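# Put a slip sheet and a module into each crate

## Task

In every crate, lay exactly one slip sheet (thin and flat) flat on the crate floor and stand exactly one module (small metal block) on top of that sheet, keeping the module's current up-side up; every crate must end up resting flat on the table.

## Robot and tools

Robot. Two FANUC CRX arms. left_arm ends in a Robotiq two-finger gripper; right_arm ends in a suction cup. Scene frame: origin at table height midway between the arms' nominal bases, +x out over the table, +y toward left_arm, +z up. Calibrated bases: left_arm (-0.048, +0.306, 0) m, right_arm (-0.023, -0.458, 0) m. Reported positions are metres and orientations are quat_wxyz in the scene frame; both may be off by a few cm, more at long reach.

Command row. Every motion argument is a row of 16 numbers, each in [-1, 1], one list covering both arms even if only one moves. Order: 1-6 left_arm dx, dy, dz, rx, ry, rz; 7 gripper position; 8 force_limit; 9 speed; 10-15 right_arm dx, dy, dz, rx, ry, rz; 16 suction. The six pose numbers per arm are offsets, not poses: measured from that arm's Hand target as it stood when the action or move began, along the Hand target's own axes (not scene axes). 1.0 equals 0.6 m or 180 degrees; rx, ry, rz form a single rotation vector. All six at 0 means hold at the Hand target (it also re-requests it if the hand settled short). The gripper and suction numbers are absolute settings: position +1 = open 85 mm, about -0.8 = pads touching, -1 = close until blocked; force_limit and speed scale grip strength and finger speed (about 20, 85, 150 mm/s at -1, 0, +1), both start at +1 and only take effect when position changes by 0.01 or more. Suction above 0.01 is on, otherwise off. Resend the previous gripper and suction values to keep them; a 0 there is a real command.

execute_actions(actions, cameras). actions is a list of actions; each action is a list of up to 15 rows, one row per 1/30 s step, the last row held until 15 steps (0.5 s) pass. Every row in an action counts from that action's start, so repeated identical offsets keep moving the arm. An empty list just returns state and images. cameras: list of names (cam_high, cam_low, cam_left_wrist, cam_right_wrist, all 896x504); omitted or ["all"] gives all, [] none.

move(target, speed, blend, stop_force, zero, blocking, cameras). target is one row or up to 15 rows; every row counts from the same starting Hand targets, not from the previous row. Paths are straight, ignore obstacles and the other arm, and share a 10 s cap. speed: m/s per path, 0.002 to 1, default 0.25 (rotation up to twice that in rad/s); one value or one per target. blend: corner-rounding radius in m. stop_force: 12 to 80 N, one value for both arms; a path ends when the estimated push against its direction exceeds it, but the arm keeps pressing afterward, and fast moves can still fault. Use it only slowly, not while rotating, and omit it when backing off a contact. zero (with stop_force only): true rezeroes the force estimate before the move. blocking=false returns after 0.5 s while the move runs; not allowed with stop_force. The result adds a move: line giving the ending (done, off_target, moving, held, fault) and limits (paced = pose clipped, held = steps withheld). done means within 3 mm and 2 degrees, not that nothing was touched.

wait(seconds 0 to 10, cameras) lets time pass with last commands held. stop(cameras) brakes a running move. zoom_image(camera, region [x0, y0, x1, y1] in pixels, at most 504x504) enlarges part of the latest image from that camera. read_manual gives licence text. finished_scene(scene 1 or 2) ends the scene irreversibly; calls after it in the same reply act in the next scene.

Results. Per arm: end_effector_position, end_effector_quat_wxyz, Hand target (the last commanded pose after clipping; next offsets start from it), joint velocities ("within noise" means still), flange force along the end effector's axes (noisy; "no reading" means no estimate), and for executed actions some per-step positions. Gripper: object_status 0 moving, 1 blocked while opening, 2 blocked while closing (a grip), 3 reached the requested opening or fully closed; position_measured counts: 3 open, 78 about 60 mm, 130 about 40 mm, 180 about 20 mm, 230 closed. Suction: suction_measured near 0 means no seal, 0.83 or more airtight; part_present turns 1 at 0.50 and back to 0 below 0.45. MOTOR HOT warns of overheating; OVER-TEMPERATURE FAULT brakes the arm 30 to 60 s or more.

Geometry and control. The gripper's fingers point along its +z and close along its y; its reported point sits between closed pads, fingertips about 19 mm beyond when closed. A block projects about 10 cm toward the gripper's +x. The cup faces its +z, rim 41 mm wide; it must seal fully on a smooth flat face, with no edges or holes under it, and shortens up to 16 mm under vacuum. From about 3 cm behind the rim the tool widens to about 9 cm sideways. Each control step limits the commanded pose to 70 mm and 16 degrees from the measured one. Grip by sending position -1 and checking object_status 2. To release a suction part, set it down on its support first, then switch suction off and lift over 22 mm.

Avoid. An outside force of 150 N on an arm, or contact torque at a joint limit (36 N m at the wrist joints, 144 N m otherwise, held weight included), stops that arm for 10 s. Avoid hard contacts, pushing past firm surfaces, strong grips on parts still resting on something, fast swings of loads, drops, releasing moving parts, and arm-to-arm collisions (these can end the scene). Anything falling or left off the table fails the task. Loose objects can occasionally be nudged by outside disturbances, so recheck before finishing.

Each tool is called after "Call:" as a command line: name --argument value for each argument, lists and objects as JSON in quotes; but a table of rows of numbers goes row by row, as --pt "numbers of a row", without its own name.

## Session

Call:
execute_actions --actions '[]'

Scene clock: 0.00 s.
left_arm: end_effector_position=(+0.4338, +0.1387, +0.3697) position_measured=3 object_status=3 end_effector_quat_wxyz=(+0.011, +0.718, -0.535, +0.445) | right_arm: end_effector_position=(+0.6988, -0.5081, +0.1705) suction_measured=0.00 part_present=0 end_effector_quat_wxyz=(+0.254, +0.258, +0.917, -0.169)
Joint positions: left_arm=[0.187 -0.419 -0.659 0.928 -0.891 1.184] | right_arm=[0.261 0.485 -0.033 0.732 -0.917 -1.255]
Joint velocities: within noise
Flange force (N): no reading
Hand target: left_arm +0.4338, +0.1387, +0.3697; +0.011, +0.718, -0.535, +0.445 | right_arm +0.6988, -0.5081, +0.1705; +0.254, +0.258, +0.917, -0.169

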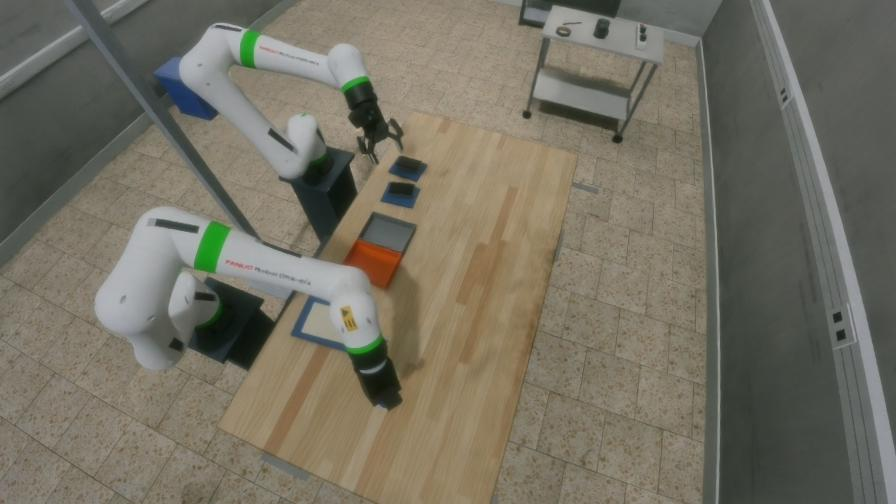

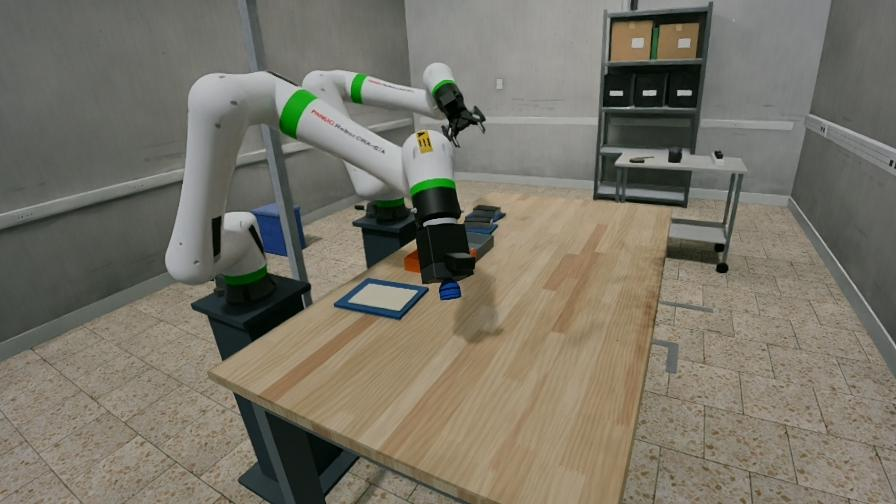

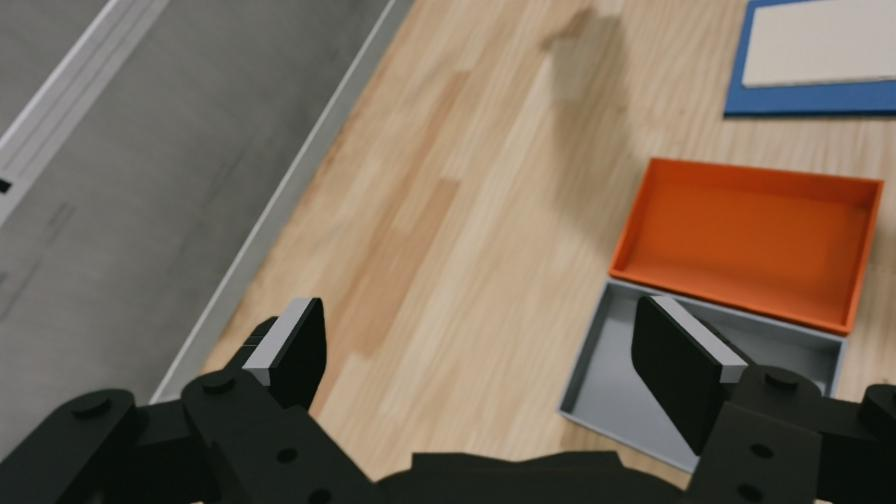

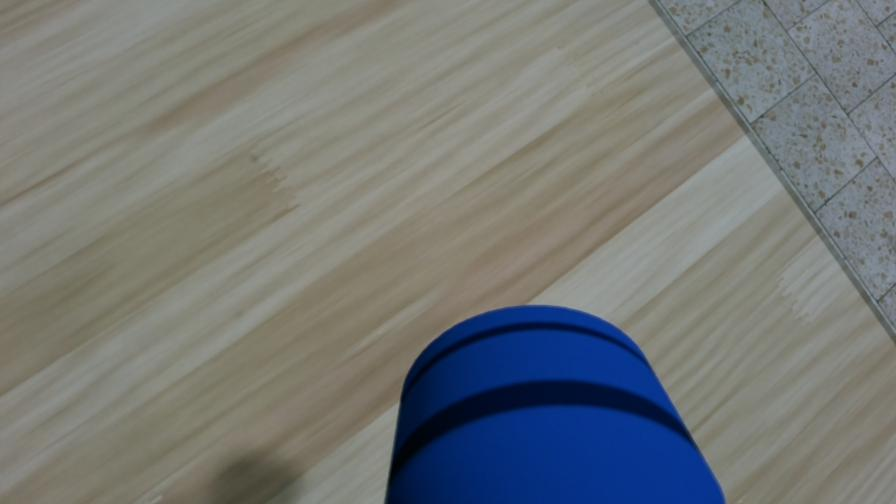

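Call:
zoom_image --camera "cam_high" --region '[280, 130, 460, 360]'

Call:
zoom_image --camera "cam_low" --region '[320, 190, 520, 330]'

Scaled by 2.191 from the camera's 896x504 image, which has a finer 1280x720 frame.

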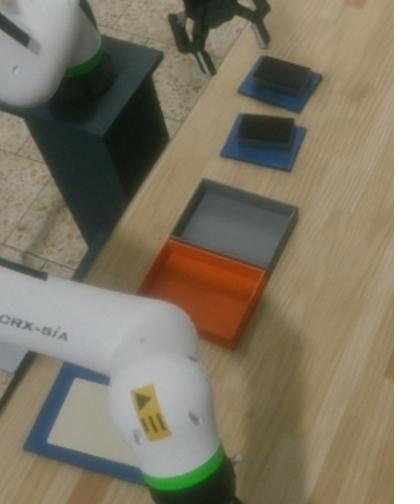

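Scaled by 2.520 from the camera's 896x504 image, which has a finer 1280x720 frame.

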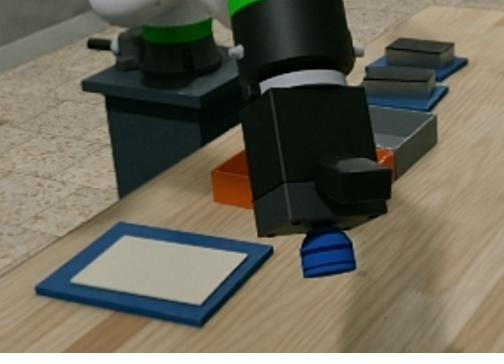

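Call:
move --target '[-0.247,-0.1355,-0.246,-0.203,-0.2136,0.0857,1,-1,0,0.381,-0.109,-0.5015,-0.1107,0.1664,-0.169,0]'

Scene clock: 11.30 s.
left_arm: end_effector_position=(+0.3999, +0.3585, +0.3996) position_measured=3 object_status=3 end_effector_quat_wxyz=(+0.000, +0.707, -0.707, +0.000) | right_arm: end_effector_position=(+0.3799, -0.3397, +0.3009) suction_measured=0.00 part_present=0 end_effector_quat_wxyz=(-0.001, +0.000, +1.000, +0.000)
Joint positions: left_arm=[0.368 0.045 0.321 0.001 -1.846 1.161] | right_arm=[0.573 -0.075 -0.07 0 -1.577 -0.601]
Joint velocities: within noise
Flange force (N): left_arm=[4.1 2.2 1.3] | right_arm=[-0.6 0.1 -3.3]
Hand target: left_arm +0.3999, +0.3585, +0.3996; +0.000, +0.707, -0.707, +0.000 | right_arm +0.3799, -0.3397, +0.3009; -0.001, +0.000, +1.000, +0.000
Off the commanded pose: left_arm 0.000 m, 0 deg | right_arm 0.000 m, 0 deg.
move: done
camera_calibration:
cam_left_wrist: T_world_to_cam=[[-0.999998, -0.000991249, 0.00150487, 0.412929], [-0.000469951, 0.949669, 0.313254, -0.441495], [-0.00173964, 0.313253, -0.949668, 0.391973], [0, 0, 0, 1]] pos_world=[0.413403, 0.296897, 0.509923]
cam_right_wrist: T_world_to_cam=[[-0.045745, -0.998742, -0.0205396, -0.303877], [-0.892445, 0.0316209, 0.450047, 0.243947], [-0.448831, 0.0389179, -0.892769, 0.523526], [0, 0, 0, 1]] pos_world=[0.438783, -0.331583, 0.351358]

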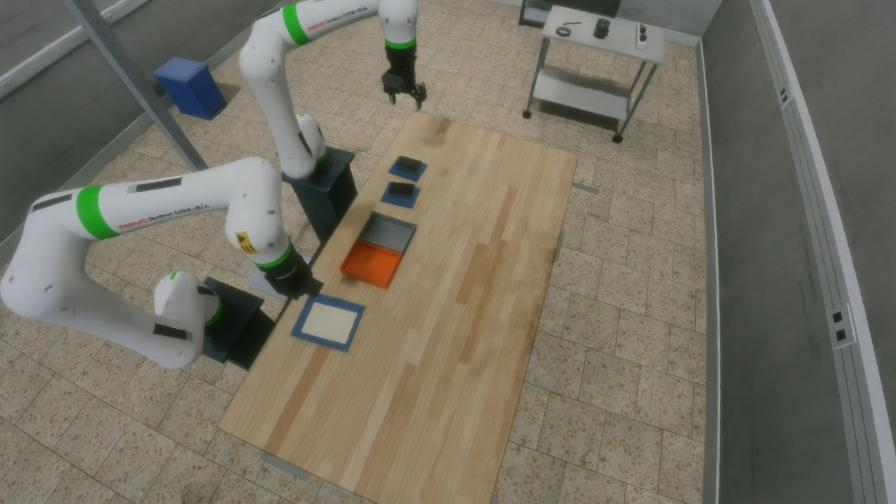

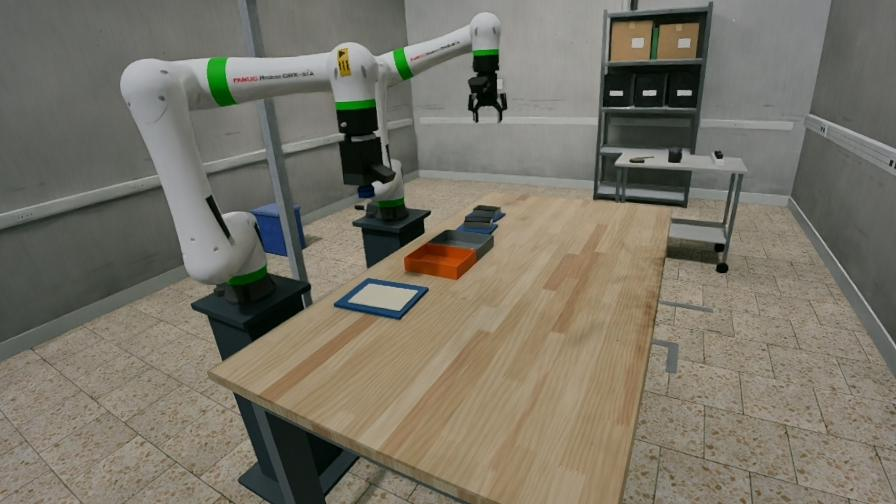

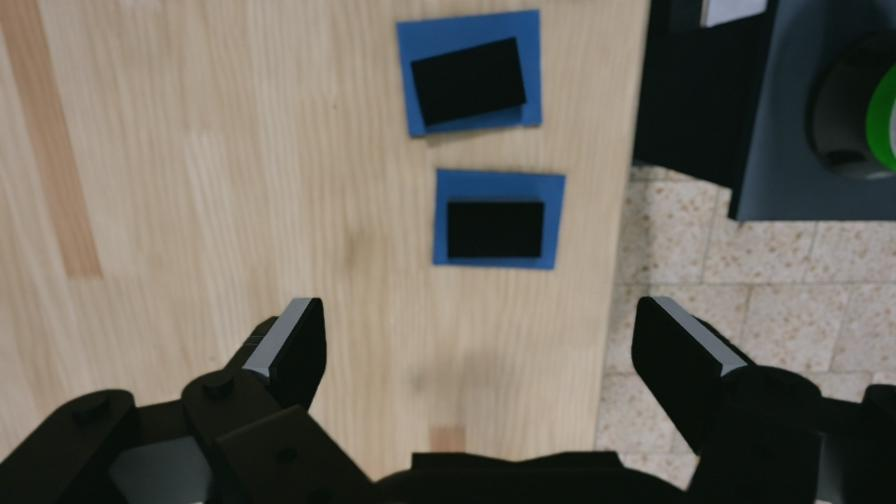

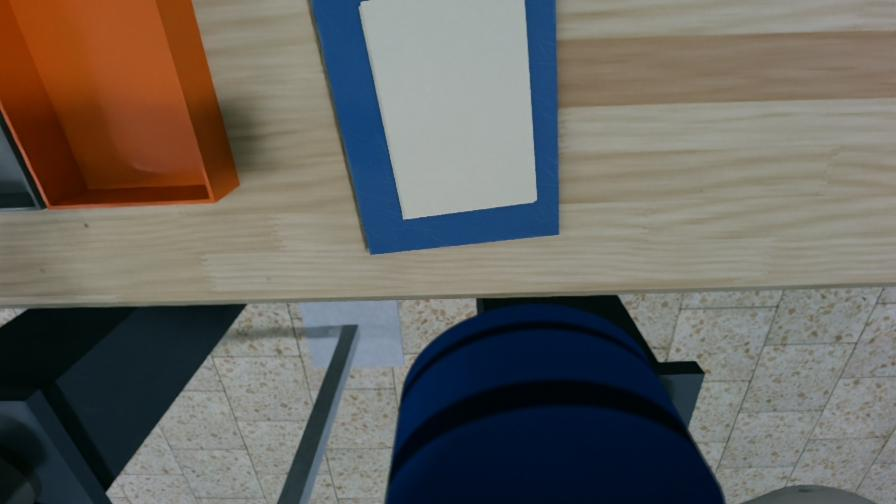

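Call:
move --target '[0,0,0,0,0,0,1,-1,0,-0.233,0.283,-0.1,0,0,0,0]' --cameras '["cam_right_wrist"]'

Call:
zoom_image --camera "cam_right_wrist" --region '[0, 0, 504, 504]'

Call:
zoom_image --camera "cam_right_wrist" --region '[392, 0, 896, 504]'

Scene clock: 16.30 s.
left_arm: end_effector_position=(+0.3999, +0.3585, +0.3996) position_measured=3 object_status=3 end_effector_quat_wxyz=(+0.000, +0.707, -0.707, +0.000) | right_arm: end_effector_position=(+0.5198, -0.1699, +0.3607) suction_measured=0.00 part_present=0 end_effector_quat_wxyz=(-0.001, +0.000, +1.000, +0.000)
Joint positions: left_arm=[0.367 0.045 0.321 0.001 -1.846 1.161] | right_arm=[0.674 0.464 0.709 0 -1.816 -0.702]
Joint velocities: within noise
Flange force (N): left_arm=[4.0 2.8 2.0] | right_arm=[0.0 0.5 -3.1]
Hand target: left_arm +0.3999, +0.3585, +0.3996; +0.000, +0.707, -0.707, +0.000 | right_arm +0.5198, -0.1699, +0.3607; -0.001, +0.000, +1.000, +0.000
Off the commanded pose: left_arm 0.000 m, 0 deg | right_arm 0.000 m, 0 deg.
move: done
camera_calibration:
cam_right_wrist: T_world_to_cam=[[-0.0456559, -0.998745, -0.0205847, -0.1267], [-0.892449, 0.0315211, 0.450045, 0.336416], [-0.448831, 0.038918, -0.892769, 0.633052], [0, 0, 0, 1]] pos_world=[0.578583, -0.161783, 0.411158]
Images, in order (width x height): cam_right_wrist 896x504.

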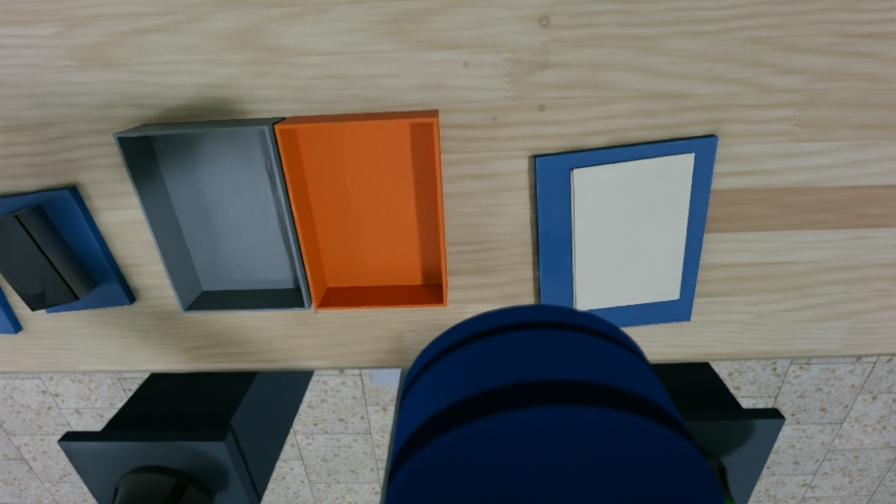

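Scaled by 1.000.

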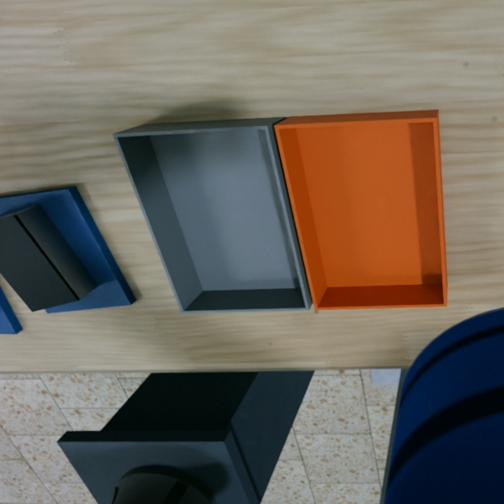

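Scaled by 1.000.

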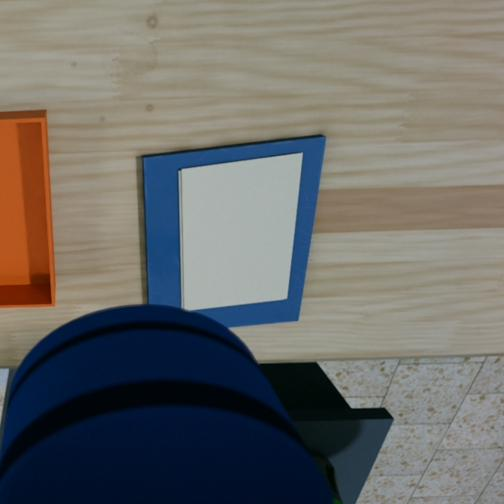

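Call:
zoom_image --camera "cam_right_wrist" --region '[105, 95, 285, 325]'

Call:
zoom_image --camera "cam_right_wrist" --region '[270, 95, 450, 325]'

Call:
zoom_image --camera "cam_right_wrist" --region '[530, 130, 720, 330]'

Call:
zoom_image --camera "cam_low" --region '[390, 190, 520, 300]'

Call:
zoom_image --camera "cam_left_wrist" --region '[390, 0, 590, 280]'

Scaled by 2.191 from the camera's 896x504 image, which has a finer 1280x720 frame.

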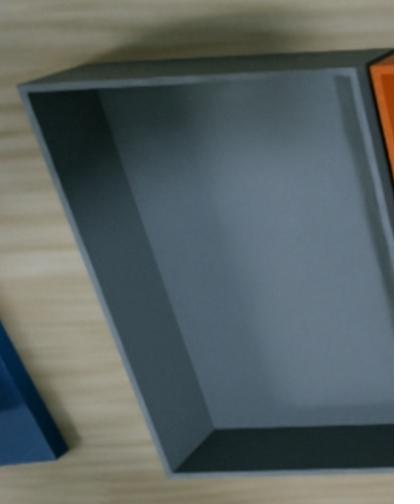

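Scaled by 2.191 from the camera's 896x504 image, which has a finer 1280x720 frame.

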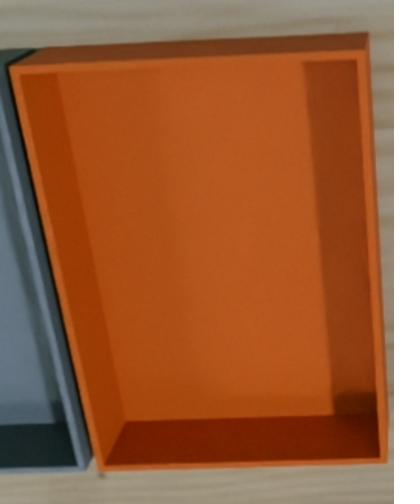

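Scaled by 2.520 from the camera's 896x504 image, which has a finer 1280x720 frame.

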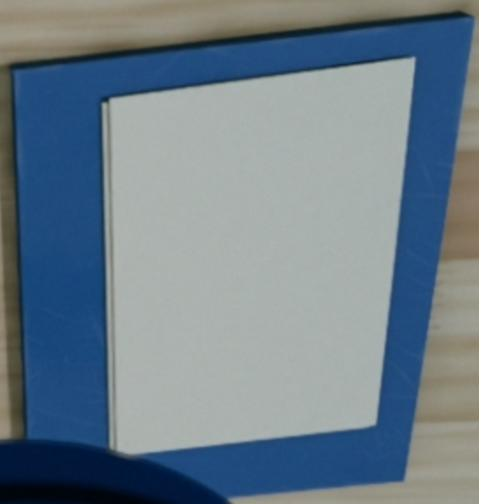

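This scene's latest camera images include none from cam_low. They are from: cam_right_wrist. cam_low's image comes with the result of a call that names it in "cameras".

This scene's latest camera images include none from cam_left_wrist. They are from: cam_right_wrist. cam_left_wrist's image comes with the result of a call that names it in "cameras".

Call:
move --target '[0,0,0,0,0,0,1,-1,0,-0.067,0.165,0,0,0,0,0]' --cameras '["cam_right_wrist"]'

Call:
zoom_image --camera "cam_right_wrist" --region '[300, 100, 600, 350]'

Call:
move --target '[0,0,0,0,0,0,1,-1,0,0,0.235,0,0,0,0,0]' --cameras '["cam_right_wrist"]'

Call:
zoom_image --camera "cam_right_wrist" --region '[300, 100, 600, 350]'

Call:
move --target '[0,0,0,0,0,0,1,-1,0,0.0675,-0.635,0,0,0,-0.0378,0]' --cameras '["cam_right_wrist"]'

Call:
zoom_image --camera "cam_right_wrist" --region '[300, 100, 600, 350]'

Scene clock: 30.27 s.
left_arm: end_effector_position=(+0.3999, +0.3585, +0.3996) position_measured=3 object_status=3 end_effector_quat_wxyz=(+0.000, +0.707, -0.707, +0.000) | right_arm: end_effector_position=(+0.5600, -0.0710, +0.3606) suction_measured=0.00 part_present=0 end_effector_quat_wxyz=(+0.000, +0.000, +1.000, +0.000)
Joint positions: left_arm=[0.367 0.045 0.321 0.001 -1.846 1.161] | right_arm=[0.746 0.841 1.318 0 -2.049 -0.774]
Joint velocities: within noise
Flange force (N): left_arm=[3.8 2.6 1.7] | right_arm=no reading
Hand target: left_arm +0.3999, +0.3585, +0.3996; +0.000, +0.707, -0.707, +0.000 | right_arm +0.5600, -0.0709, +0.3606; -0.001, +0.000, +1.000, +0.000
Off the commanded pose: left_arm 0.000 m, 0 deg | right_arm 0.000 m, 0 deg.
move: done
camera_calibration:
cam_right_wrist: T_world_to_cam=[[-0.0457009, -0.998741, -0.0206788, -0.0259247], [-0.892488, 0.0315224, 0.449968, 0.369273], [-0.44875, 0.0390195, -0.892805, 0.647124], [0, 0, 0, 1]] pos_world=[0.618783, -0.0627829, 0.411059]
Images, in order (width x height): cam_right_wrist 896x504.

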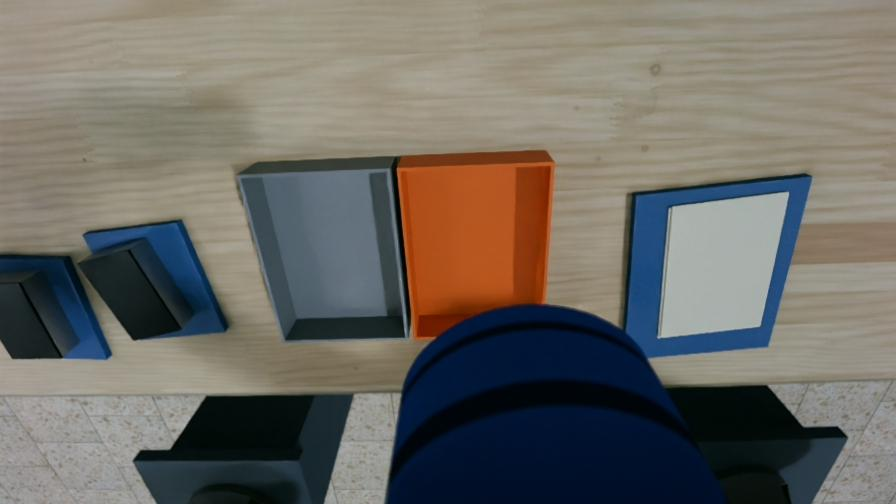

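Scaled by 1.680 from the camera's 896x504 image, which has a finer 1280x720 frame.

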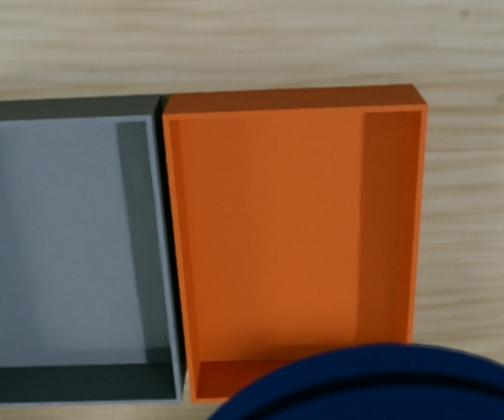

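Scene clock: 31.27 s.
left_arm: end_effector_position=(+0.3999, +0.3585, +0.3996) position_measured=3 object_status=3 end_effector_quat_wxyz=(+0.000, +0.707, -0.707, +0.000) | right_arm: end_effector_position=(+0.5590, +0.0692, +0.3596) suction_measured=0.00 part_present=0 end_effector_quat_wxyz=(+0.091, +0.000, +0.993, +0.080)
Joint positions: left_arm=[0.367 0.045 0.321 0.001 -1.846 1.161] | right_arm=[0.893 0.972 1.521 0.049 -1.88 -0.9]
Joint velocities: within noise
Flange force (N): left_arm=[4.1 3.0 2.0] | right_arm=no reading
Hand target: left_arm +0.3999, +0.3585, +0.3996; +0.000, +0.707, -0.707, +0.000 | right_arm +0.5600, +0.0701, +0.3606; -0.001, +0.000, +1.000, +0.000
Off the commanded pose: left_arm 0.000 m, 0 deg | right_arm 0.002 m, 14 deg.
elbow stopped short (right arm): the move would have taken joint 3 (elbow) straighter than the controller allows.
move: off_target (right_arm)
camera_calibration:
cam_right_wrist: T_world_to_cam=[[-0.0265241, -0.98177, -0.188213, 0.162378], [-0.959691, -0.0276912, 0.279689, 0.467376], [-0.279803, 0.188045, -0.941461, 0.553144], [0, 0, 0, 1]] pos_world=[0.607614, 0.0683441, 0.420605]
Images, in order (width x height): cam_right_wrist 896x504.

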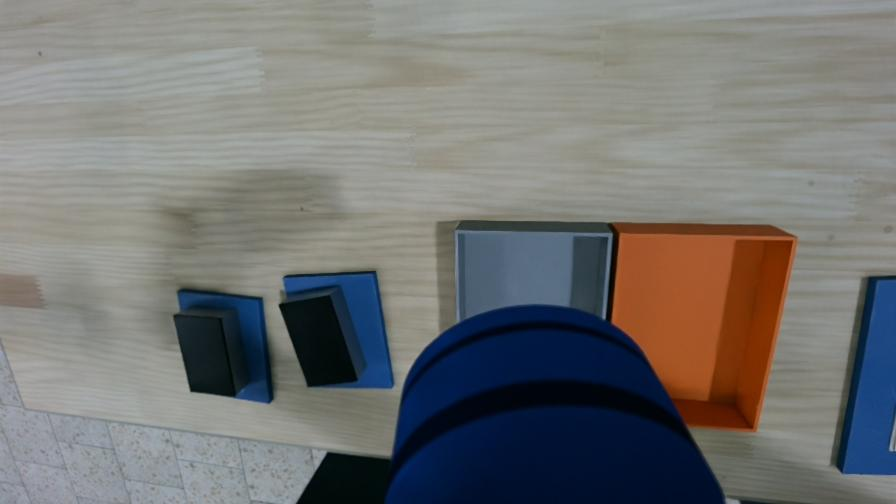

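Scaled by 1.680 from the camera's 896x504 image, which has a finer 1280x720 frame.

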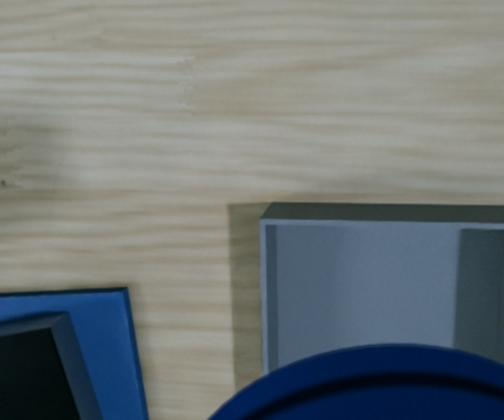

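Scene clock: 33.20 s.
left_arm: end_effector_position=(+0.3999, +0.3585, +0.3996) position_measured=3 object_status=3 end_effector_quat_wxyz=(+0.000, +0.707, -0.707, +0.000) | right_arm: end_effector_position=(+0.5194, -0.3109, +0.3607) suction_measured=0.00 part_present=0 end_effector_quat_wxyz=(-0.001, -0.059, +0.998, +0.000)
Joint positions: left_arm=[0.367 0.045 0.321 0.001 -1.846 1.161] | right_arm=[0.471 0.308 0.496 0 -1.759 -0.38]
Joint velocities: within noise
Flange force (N): left_arm=[4.1 2.4 1.8] | right_arm=[-0.8 0.1 -3.1]
Hand target: left_arm +0.3999, +0.3585, +0.3996; +0.000, +0.707, -0.707, +0.000 | right_arm +0.5195, -0.3109, +0.3608; -0.001, -0.059, +0.998, +0.000
Off the commanded pose: left_arm 0.000 m, 0 deg | right_arm 0.000 m, 0 deg.
move: done
camera_calibration:
cam_right_wrist: T_world_to_cam=[[0.0729633, -0.997121, -0.0206383, -0.328558], [-0.889785, -0.0744288, 0.45027, 0.306165], [-0.45051, -0.0144895, -0.892654, 0.622632], [0, 0, 0, 1]] pos_world=[0.576895, -0.295803, 0.411157]
Images, in order (width x height): cam_right_wrist 896x504.

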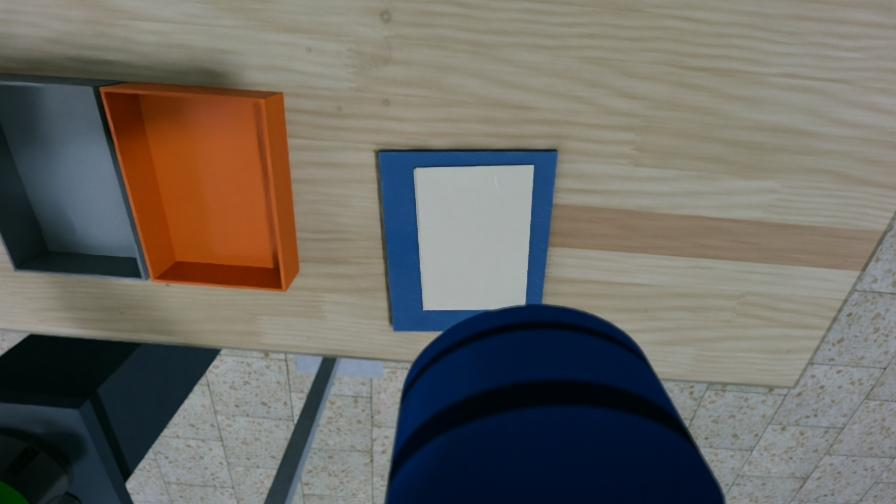

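Scaled by 1.680 from the camera's 896x504 image, which has a finer 1280x720 frame.

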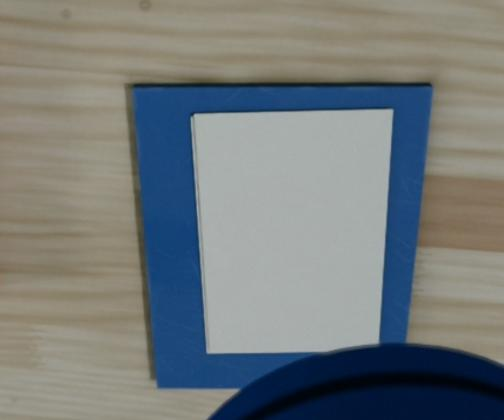

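Call:
move --target '[0,0,0,0,0,0,1,-1,0,0.2293,0.0017,0.51,0,0,0.0076,0]' --cameras '["cam_low"]'

Call:
move --target '[0,0,0,0,0,0,1,-1,0,0,0,0.1,0,0,0,1]' --stop_force 12 --speed 0.02 --cameras '["cam_low","cam_right_wrist"]'

Scene clock: 41.53 s.
left_arm: end_effector_position=(+0.3999, +0.3585, +0.3996) position_measured=3 object_status=3 end_effector_quat_wxyz=(+0.000, +0.707, -0.707, +0.000) | right_arm: end_effector_position=(+0.3824, -0.3263, +0.0549) suction_measured=0.00 part_present=0 end_effector_quat_wxyz=(-0.001, -0.047, +0.999, +0.000)
Joint positions: left_arm=[0.367 0.045 0.321 0.001 -1.846 1.161] | right_arm=[0.597 0.124 -0.474 0 -0.974 -0.529]
Joint velocities: within noise
Flange force (N): left_arm=[4.3 3.1 2.1] | right_arm=[-0.7 0.8 -3.7]
Hand target: left_arm +0.3999, +0.3585, +0.3996; +0.000, +0.707, -0.707, +0.000 | right_arm +0.3824, -0.3263, +0.0549; -0.001, -0.047, +0.999, +0.000
Off the commanded pose: left_arm 0.000 m, 0 deg | right_arm 0.000 m, 0 deg.
move: done
Images, in order (width x height): cam_low 896x504.

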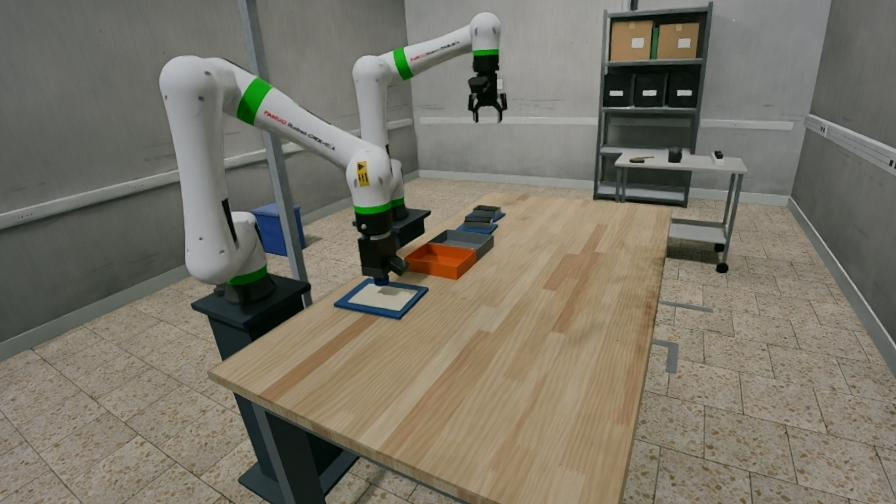

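Scene clock: 44.97 s.
left_arm: end_effector_position=(+0.3999, +0.3585, +0.3996) position_measured=3 object_status=3 end_effector_quat_wxyz=(+0.000, +0.707, -0.707, +0.000) | right_arm: end_effector_position=(+0.3824, -0.3263, -0.0016) suction_measured=0.90 part_present=1 end_effector_quat_wxyz=(+0.000, -0.047, +0.999, +0.000)
Joint positions: left_arm=[0.367 0.045 0.321 0.001 -1.846 1.161] | right_arm=[0.597 0.221 -0.524 0 -0.827 -0.529]
Joint velocities: within noise
Flange force (N): left_arm=[4.1 2.7 2.0] | right_arm=[9.9 -1.4 -44.8]
Hand target: left_arm +0.3999, +0.3585, +0.3996; +0.000, +0.707, -0.707, +0.000 | right_arm +0.3824, -0.3263, -0.0016; +0.000, -0.047, +0.999, +0.000 (not the last commanded pose)
Off the commanded pose: left_arm 0.000 m, 0 deg | right_arm 0.004 m, 0 deg.
move: contact (right_arm)
camera_calibration:
cam_right_wrist: T_world_to_cam=[[0.0491343, -0.998576, -0.0207585, -0.332767], [-0.891432, -0.0532174, 0.45002, 0.35372], [-0.450484, -0.00360656, -0.892777, 0.240874], [0, 0, 0, 1]] pos_world=[0.440178, -0.3126, 0.0489583]
Images, in order (width x height): cam_low 896x504, cam_right_wrist 896x504.

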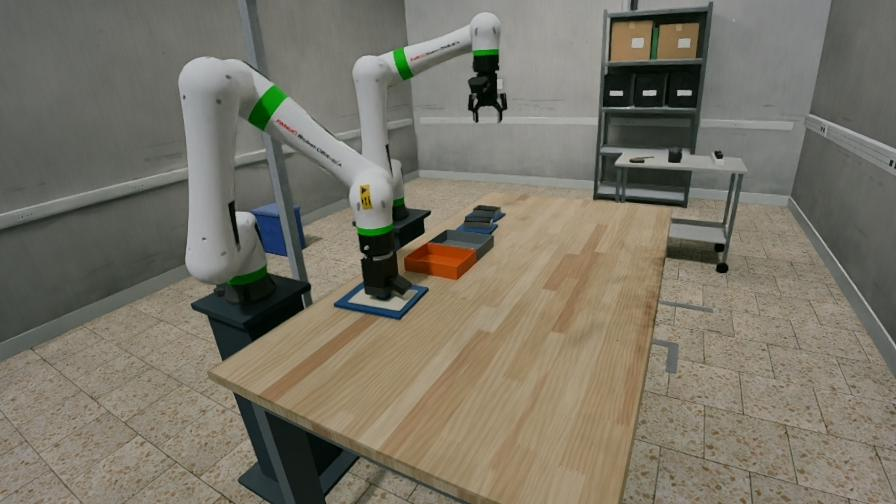

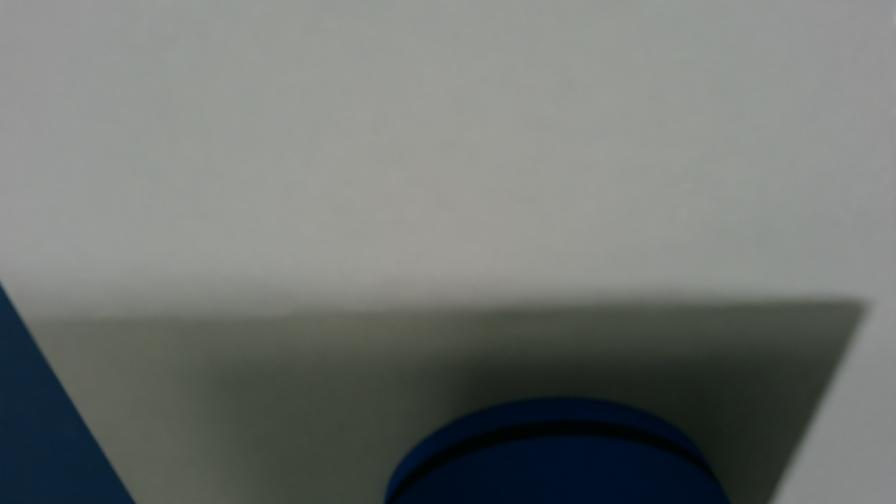

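Call:
move --target '[0,0,0,0,0,0,1,-1,0,0,0,-0.03,0,0,0,1]' --speed 0.04 --cameras '[]'

Call:
move --target '[0,0,0,0,0,0,1,-1,0,0,0,-0.22,0,0,0,1]' --cameras '["cam_low","cam_high","cam_right_wrist"]'

Call:
zoom_image --camera "cam_low" --region '[320, 190, 520, 330]'

Call:
zoom_image --camera "cam_high" --region '[260, 180, 440, 360]'

Scene clock: 47.17 s.
left_arm: end_effector_position=(+0.3999, +0.3585, +0.3996) position_measured=3 object_status=3 end_effector_quat_wxyz=(+0.000, +0.707, -0.707, +0.000) | right_arm: end_effector_position=(+0.3824, -0.3263, +0.0164) suction_measured=0.90 part_present=1 end_effector_quat_wxyz=(+0.000, -0.047, +0.999, +0.000)
Joint positions: left_arm=[0.367 0.045 0.321 0.001 -1.846 1.161] | right_arm=[0.597 0.188 -0.51 0 -0.874 -0.529]
Joint velocities: within noise
Flange force (N): left_arm=[4.1 2.6 1.6] | right_arm=[-0.4 0.2 -3.0]
Hand target: left_arm +0.3999, +0.3585, +0.3996; +0.000, +0.707, -0.707, +0.000 | right_arm +0.3824, -0.3263, +0.0164; +0.000, -0.047, +0.999, +0.000
Off the commanded pose: left_arm 0.000 m, 0 deg | right_arm 0.000 m, 0 deg.
move: done
No camera images: "cameras" was empty.

Scene clock: 48.13 s.
left_arm: end_effector_position=(+0.3999, +0.3585, +0.3996) position_measured=3 object_status=3 end_effector_quat_wxyz=(+0.000, +0.707, -0.707, +0.000) | right_arm: end_effector_position=(+0.3825, -0.3263, +0.1484) suction_measured=0.90 part_present=1 end_effector_quat_wxyz=(+0.000, -0.047, +0.999, +0.000)
Joint positions: left_arm=[0.367 0.045 0.321 0.001 -1.846 1.161] | right_arm=[0.597 0.009 -0.351 0 -1.212 -0.53]
Joint velocities: within noise
Flange force (N): left_arm=[4.7 3.0 2.4] | right_arm=[-0.1 0.7 -2.9]
Hand target: left_arm +0.3999, +0.3585, +0.3996; +0.000, +0.707, -0.707, +0.000 | right_arm +0.3825, -0.3263, +0.1484; +0.000, -0.047, +0.999, +0.000
Off the commanded pose: left_arm 0.000 m, 0 deg | right_arm 0.000 m, 0 deg.
move: done
camera_calibration:
cam_right_wrist: T_world_to_cam=[[0.0490435, -0.998582, -0.0207126, -0.329631], [-0.891437, -0.0531156, 0.450021, 0.286385], [-0.450483, -0.00360664, -0.892777, 0.374746], [0, 0, 0, 1]] pos_world=[0.440277, -0.312601, 0.198858]
Images, in order (width x height): cam_high 896x504, cam_low 896x504, cam_right_wrist 896x504.

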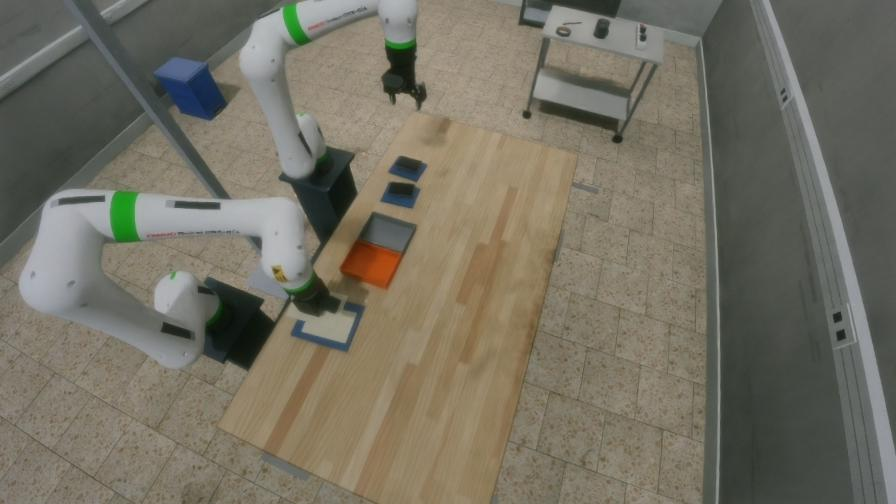

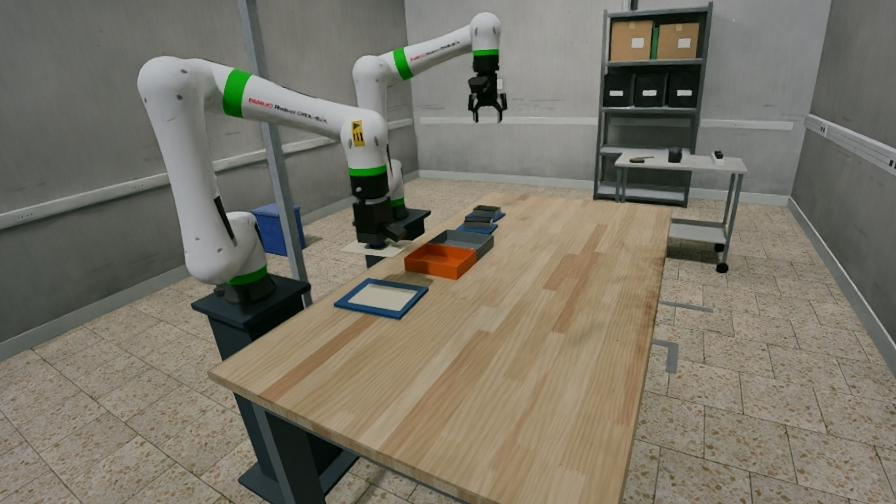

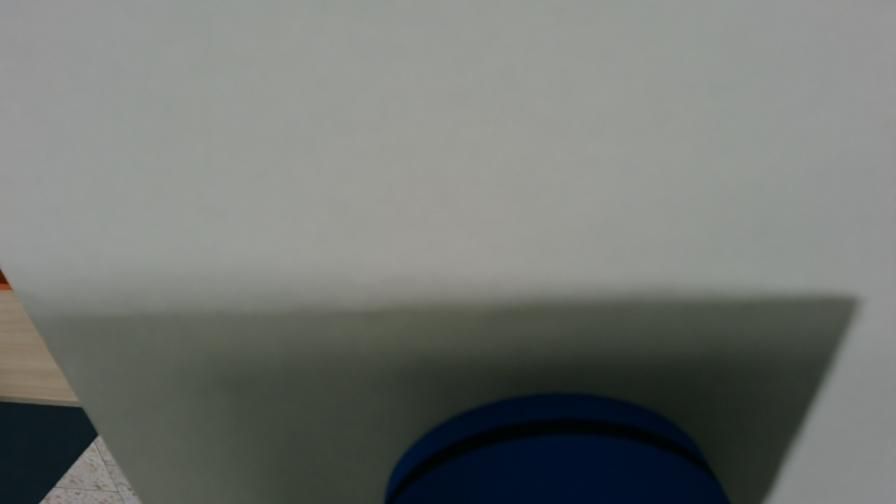

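Scaled by 2.520 from the camera's 896x504 image, which has a finer 1280x720 frame.

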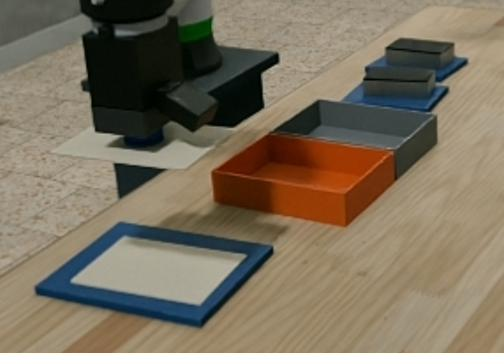

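Scaled by 2.800 from the camera's 896x504 image, which has a finer 1280x720 frame.

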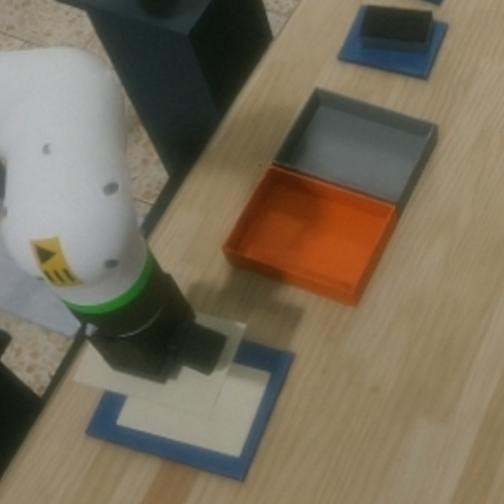

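Call:
move --target '[0,0,0,0,0,0,1,-1,0,0,0,0.2,0,0,0,1]' --speed 0.15 --cameras '[]'

Call:
move --target '[0,0,0,0,0,0,1,-1,0,0,0,0.06,0,0,0,1]' --stop_force 12 --speed 0.015 --cameras '[]'

Call:
move --target '[0,0,0,0,0,0,1,-1,0,0,0,0,0,0,0,0]' --cameras '[]'

Call:
wait --seconds 1 --cameras '["cam_low"]'

Scene clock: 52.00 s.
left_arm: end_effector_position=(+0.3999, +0.3585, +0.3996) position_measured=3 object_status=3 end_effector_quat_wxyz=(+0.000, +0.707, -0.707, +0.000) | right_arm: end_effector_position=(+0.3824, -0.3263, +0.0284) suction_measured=0.90 part_present=1 end_effector_quat_wxyz=(-0.001, -0.047, +0.999, +0.000)
Joint positions: left_arm=[0.367 0.045 0.321 0.001 -1.846 1.161] | right_arm=[0.597 0.167 -0.5 0 -0.905 -0.529]
Joint velocities: within noise
Flange force (N): left_arm=[4.2 2.4 1.7] | right_arm=[-1.8 0.6 -2.2]
Hand target: left_arm +0.3999, +0.3585, +0.3996; +0.000, +0.707, -0.707, +0.000 | right_arm +0.3824, -0.3263, +0.0284; +0.000, -0.047, +0.999, +0.000
Off the commanded pose: left_arm 0.000 m, 0 deg | right_arm 0.000 m, 0 deg.
move: done
No camera images: "cameras" was empty.

Scene clock: 54.60 s.
left_arm: end_effector_position=(+0.3999, +0.3585, +0.3996) position_measured=3 object_status=3 end_effector_quat_wxyz=(+0.000, +0.707, -0.707, +0.000) | right_arm: end_effector_position=(+0.3824, -0.3263, -0.0014) suction_measured=0.90 part_present=1 end_effector_quat_wxyz=(+0.000, -0.047, +0.999, +0.000)
Joint positions: left_arm=[0.367 0.045 0.321 0.001 -1.846 1.161] | right_arm=[0.597 0.221 -0.524 0 -0.827 -0.529]
Joint velocities: within noise
Flange force (N): left_arm=[4.3 2.4 1.5] | right_arm=[8.5 -0.8 -38.9]
Hand target: left_arm +0.3999, +0.3585, +0.3996; +0.000, +0.707, -0.707, +0.000 | right_arm +0.3824, -0.3263, -0.0015; +0.000, -0.047, +0.999, +0.000 (not the last commanded pose)
Off the commanded pose: left_arm 0.000 m, 0 deg | right_arm 0.006 m, 0 deg.
move: contact (right_arm)
No camera images: "cameras" was empty.

Scene clock: 55.10 s.
left_arm: end_effector_position=(+0.3999, +0.3585, +0.3996) position_measured=3 object_status=3 end_effector_quat_wxyz=(+0.000, +0.707, -0.707, +0.000) | right_arm: end_effector_position=(+0.3824, -0.3263, -0.0014) suction_measured=0.00 part_present=0 end_effector_quat_wxyz=(+0.000, -0.047, +0.999, +0.000)
Joint positions: left_arm=[0.367 0.045 0.321 0.001 -1.846 1.161] | right_arm=[0.597 0.221 -0.524 0 -0.827 -0.529]
Joint velocities: within noise
Flange force (N): left_arm=[4.5 2.5 2.4] | right_arm=[15.1 -0.9 -68.5]
Hand target: left_arm +0.3999, +0.3585, +0.3996; +0.000, +0.707, -0.707, +0.000 | right_arm +0.3824, -0.3263, -0.0015; +0.000, -0.047, +0.999, +0.000
Off the commanded pose: left_arm 0.000 m, 0 deg | right_arm 0.000 m, 0 deg.
move: done
No camera images: "cameras" was empty.

Scene clock: 56.10 s.
left_arm: end_effector_position=(+0.3999, +0.3585, +0.3996) position_measured=3 object_status=3 end_effector_quat_wxyz=(+0.000, +0.707, -0.707, +0.000) | right_arm: end_effector_position=(+0.3824, -0.3263, -0.0014) suction_measured=0.00 part_present=0 end_effector_quat_wxyz=(+0.000, -0.047, +0.999, +0.000)
Joint positions: left_arm=[0.367 0.045 0.321 0.001 -1.846 1.161] | right_arm=[0.597 0.221 -0.524 0 -0.827 -0.529]
Joint velocities: within noise
Flange force (N): left_arm=[4.1 2.7 1.8] | right_arm=[15.8 -0.8 -68.8]
Hand target: left_arm +0.3999, +0.3585, +0.3996; +0.000, +0.707, -0.707, +0.000 | right_arm +0.3824, -0.3263, -0.0015; +0.000, -0.047, +0.999, +0.000
Off the commanded pose: left_arm 0.000 m, 0 deg | right_arm 0.000 m, 0 deg.
wait: 1.00 s; at rest by 0.17 s
Images, in order (width x height): cam_low 896x504.

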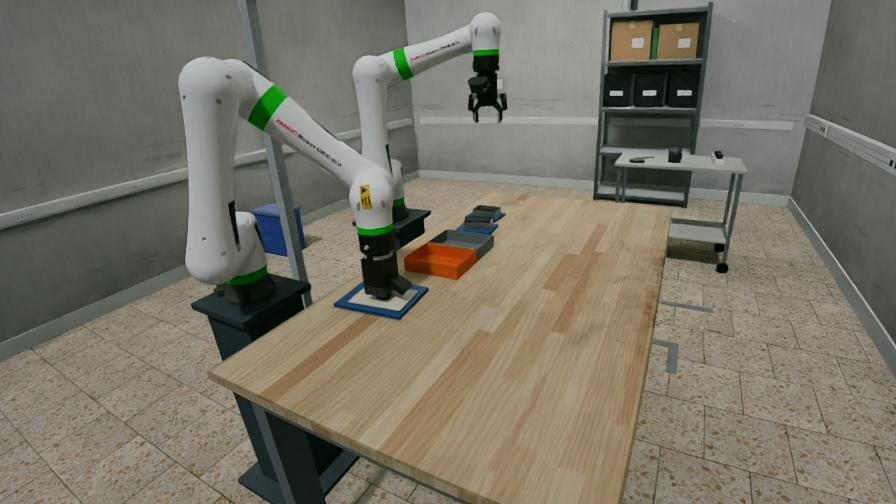

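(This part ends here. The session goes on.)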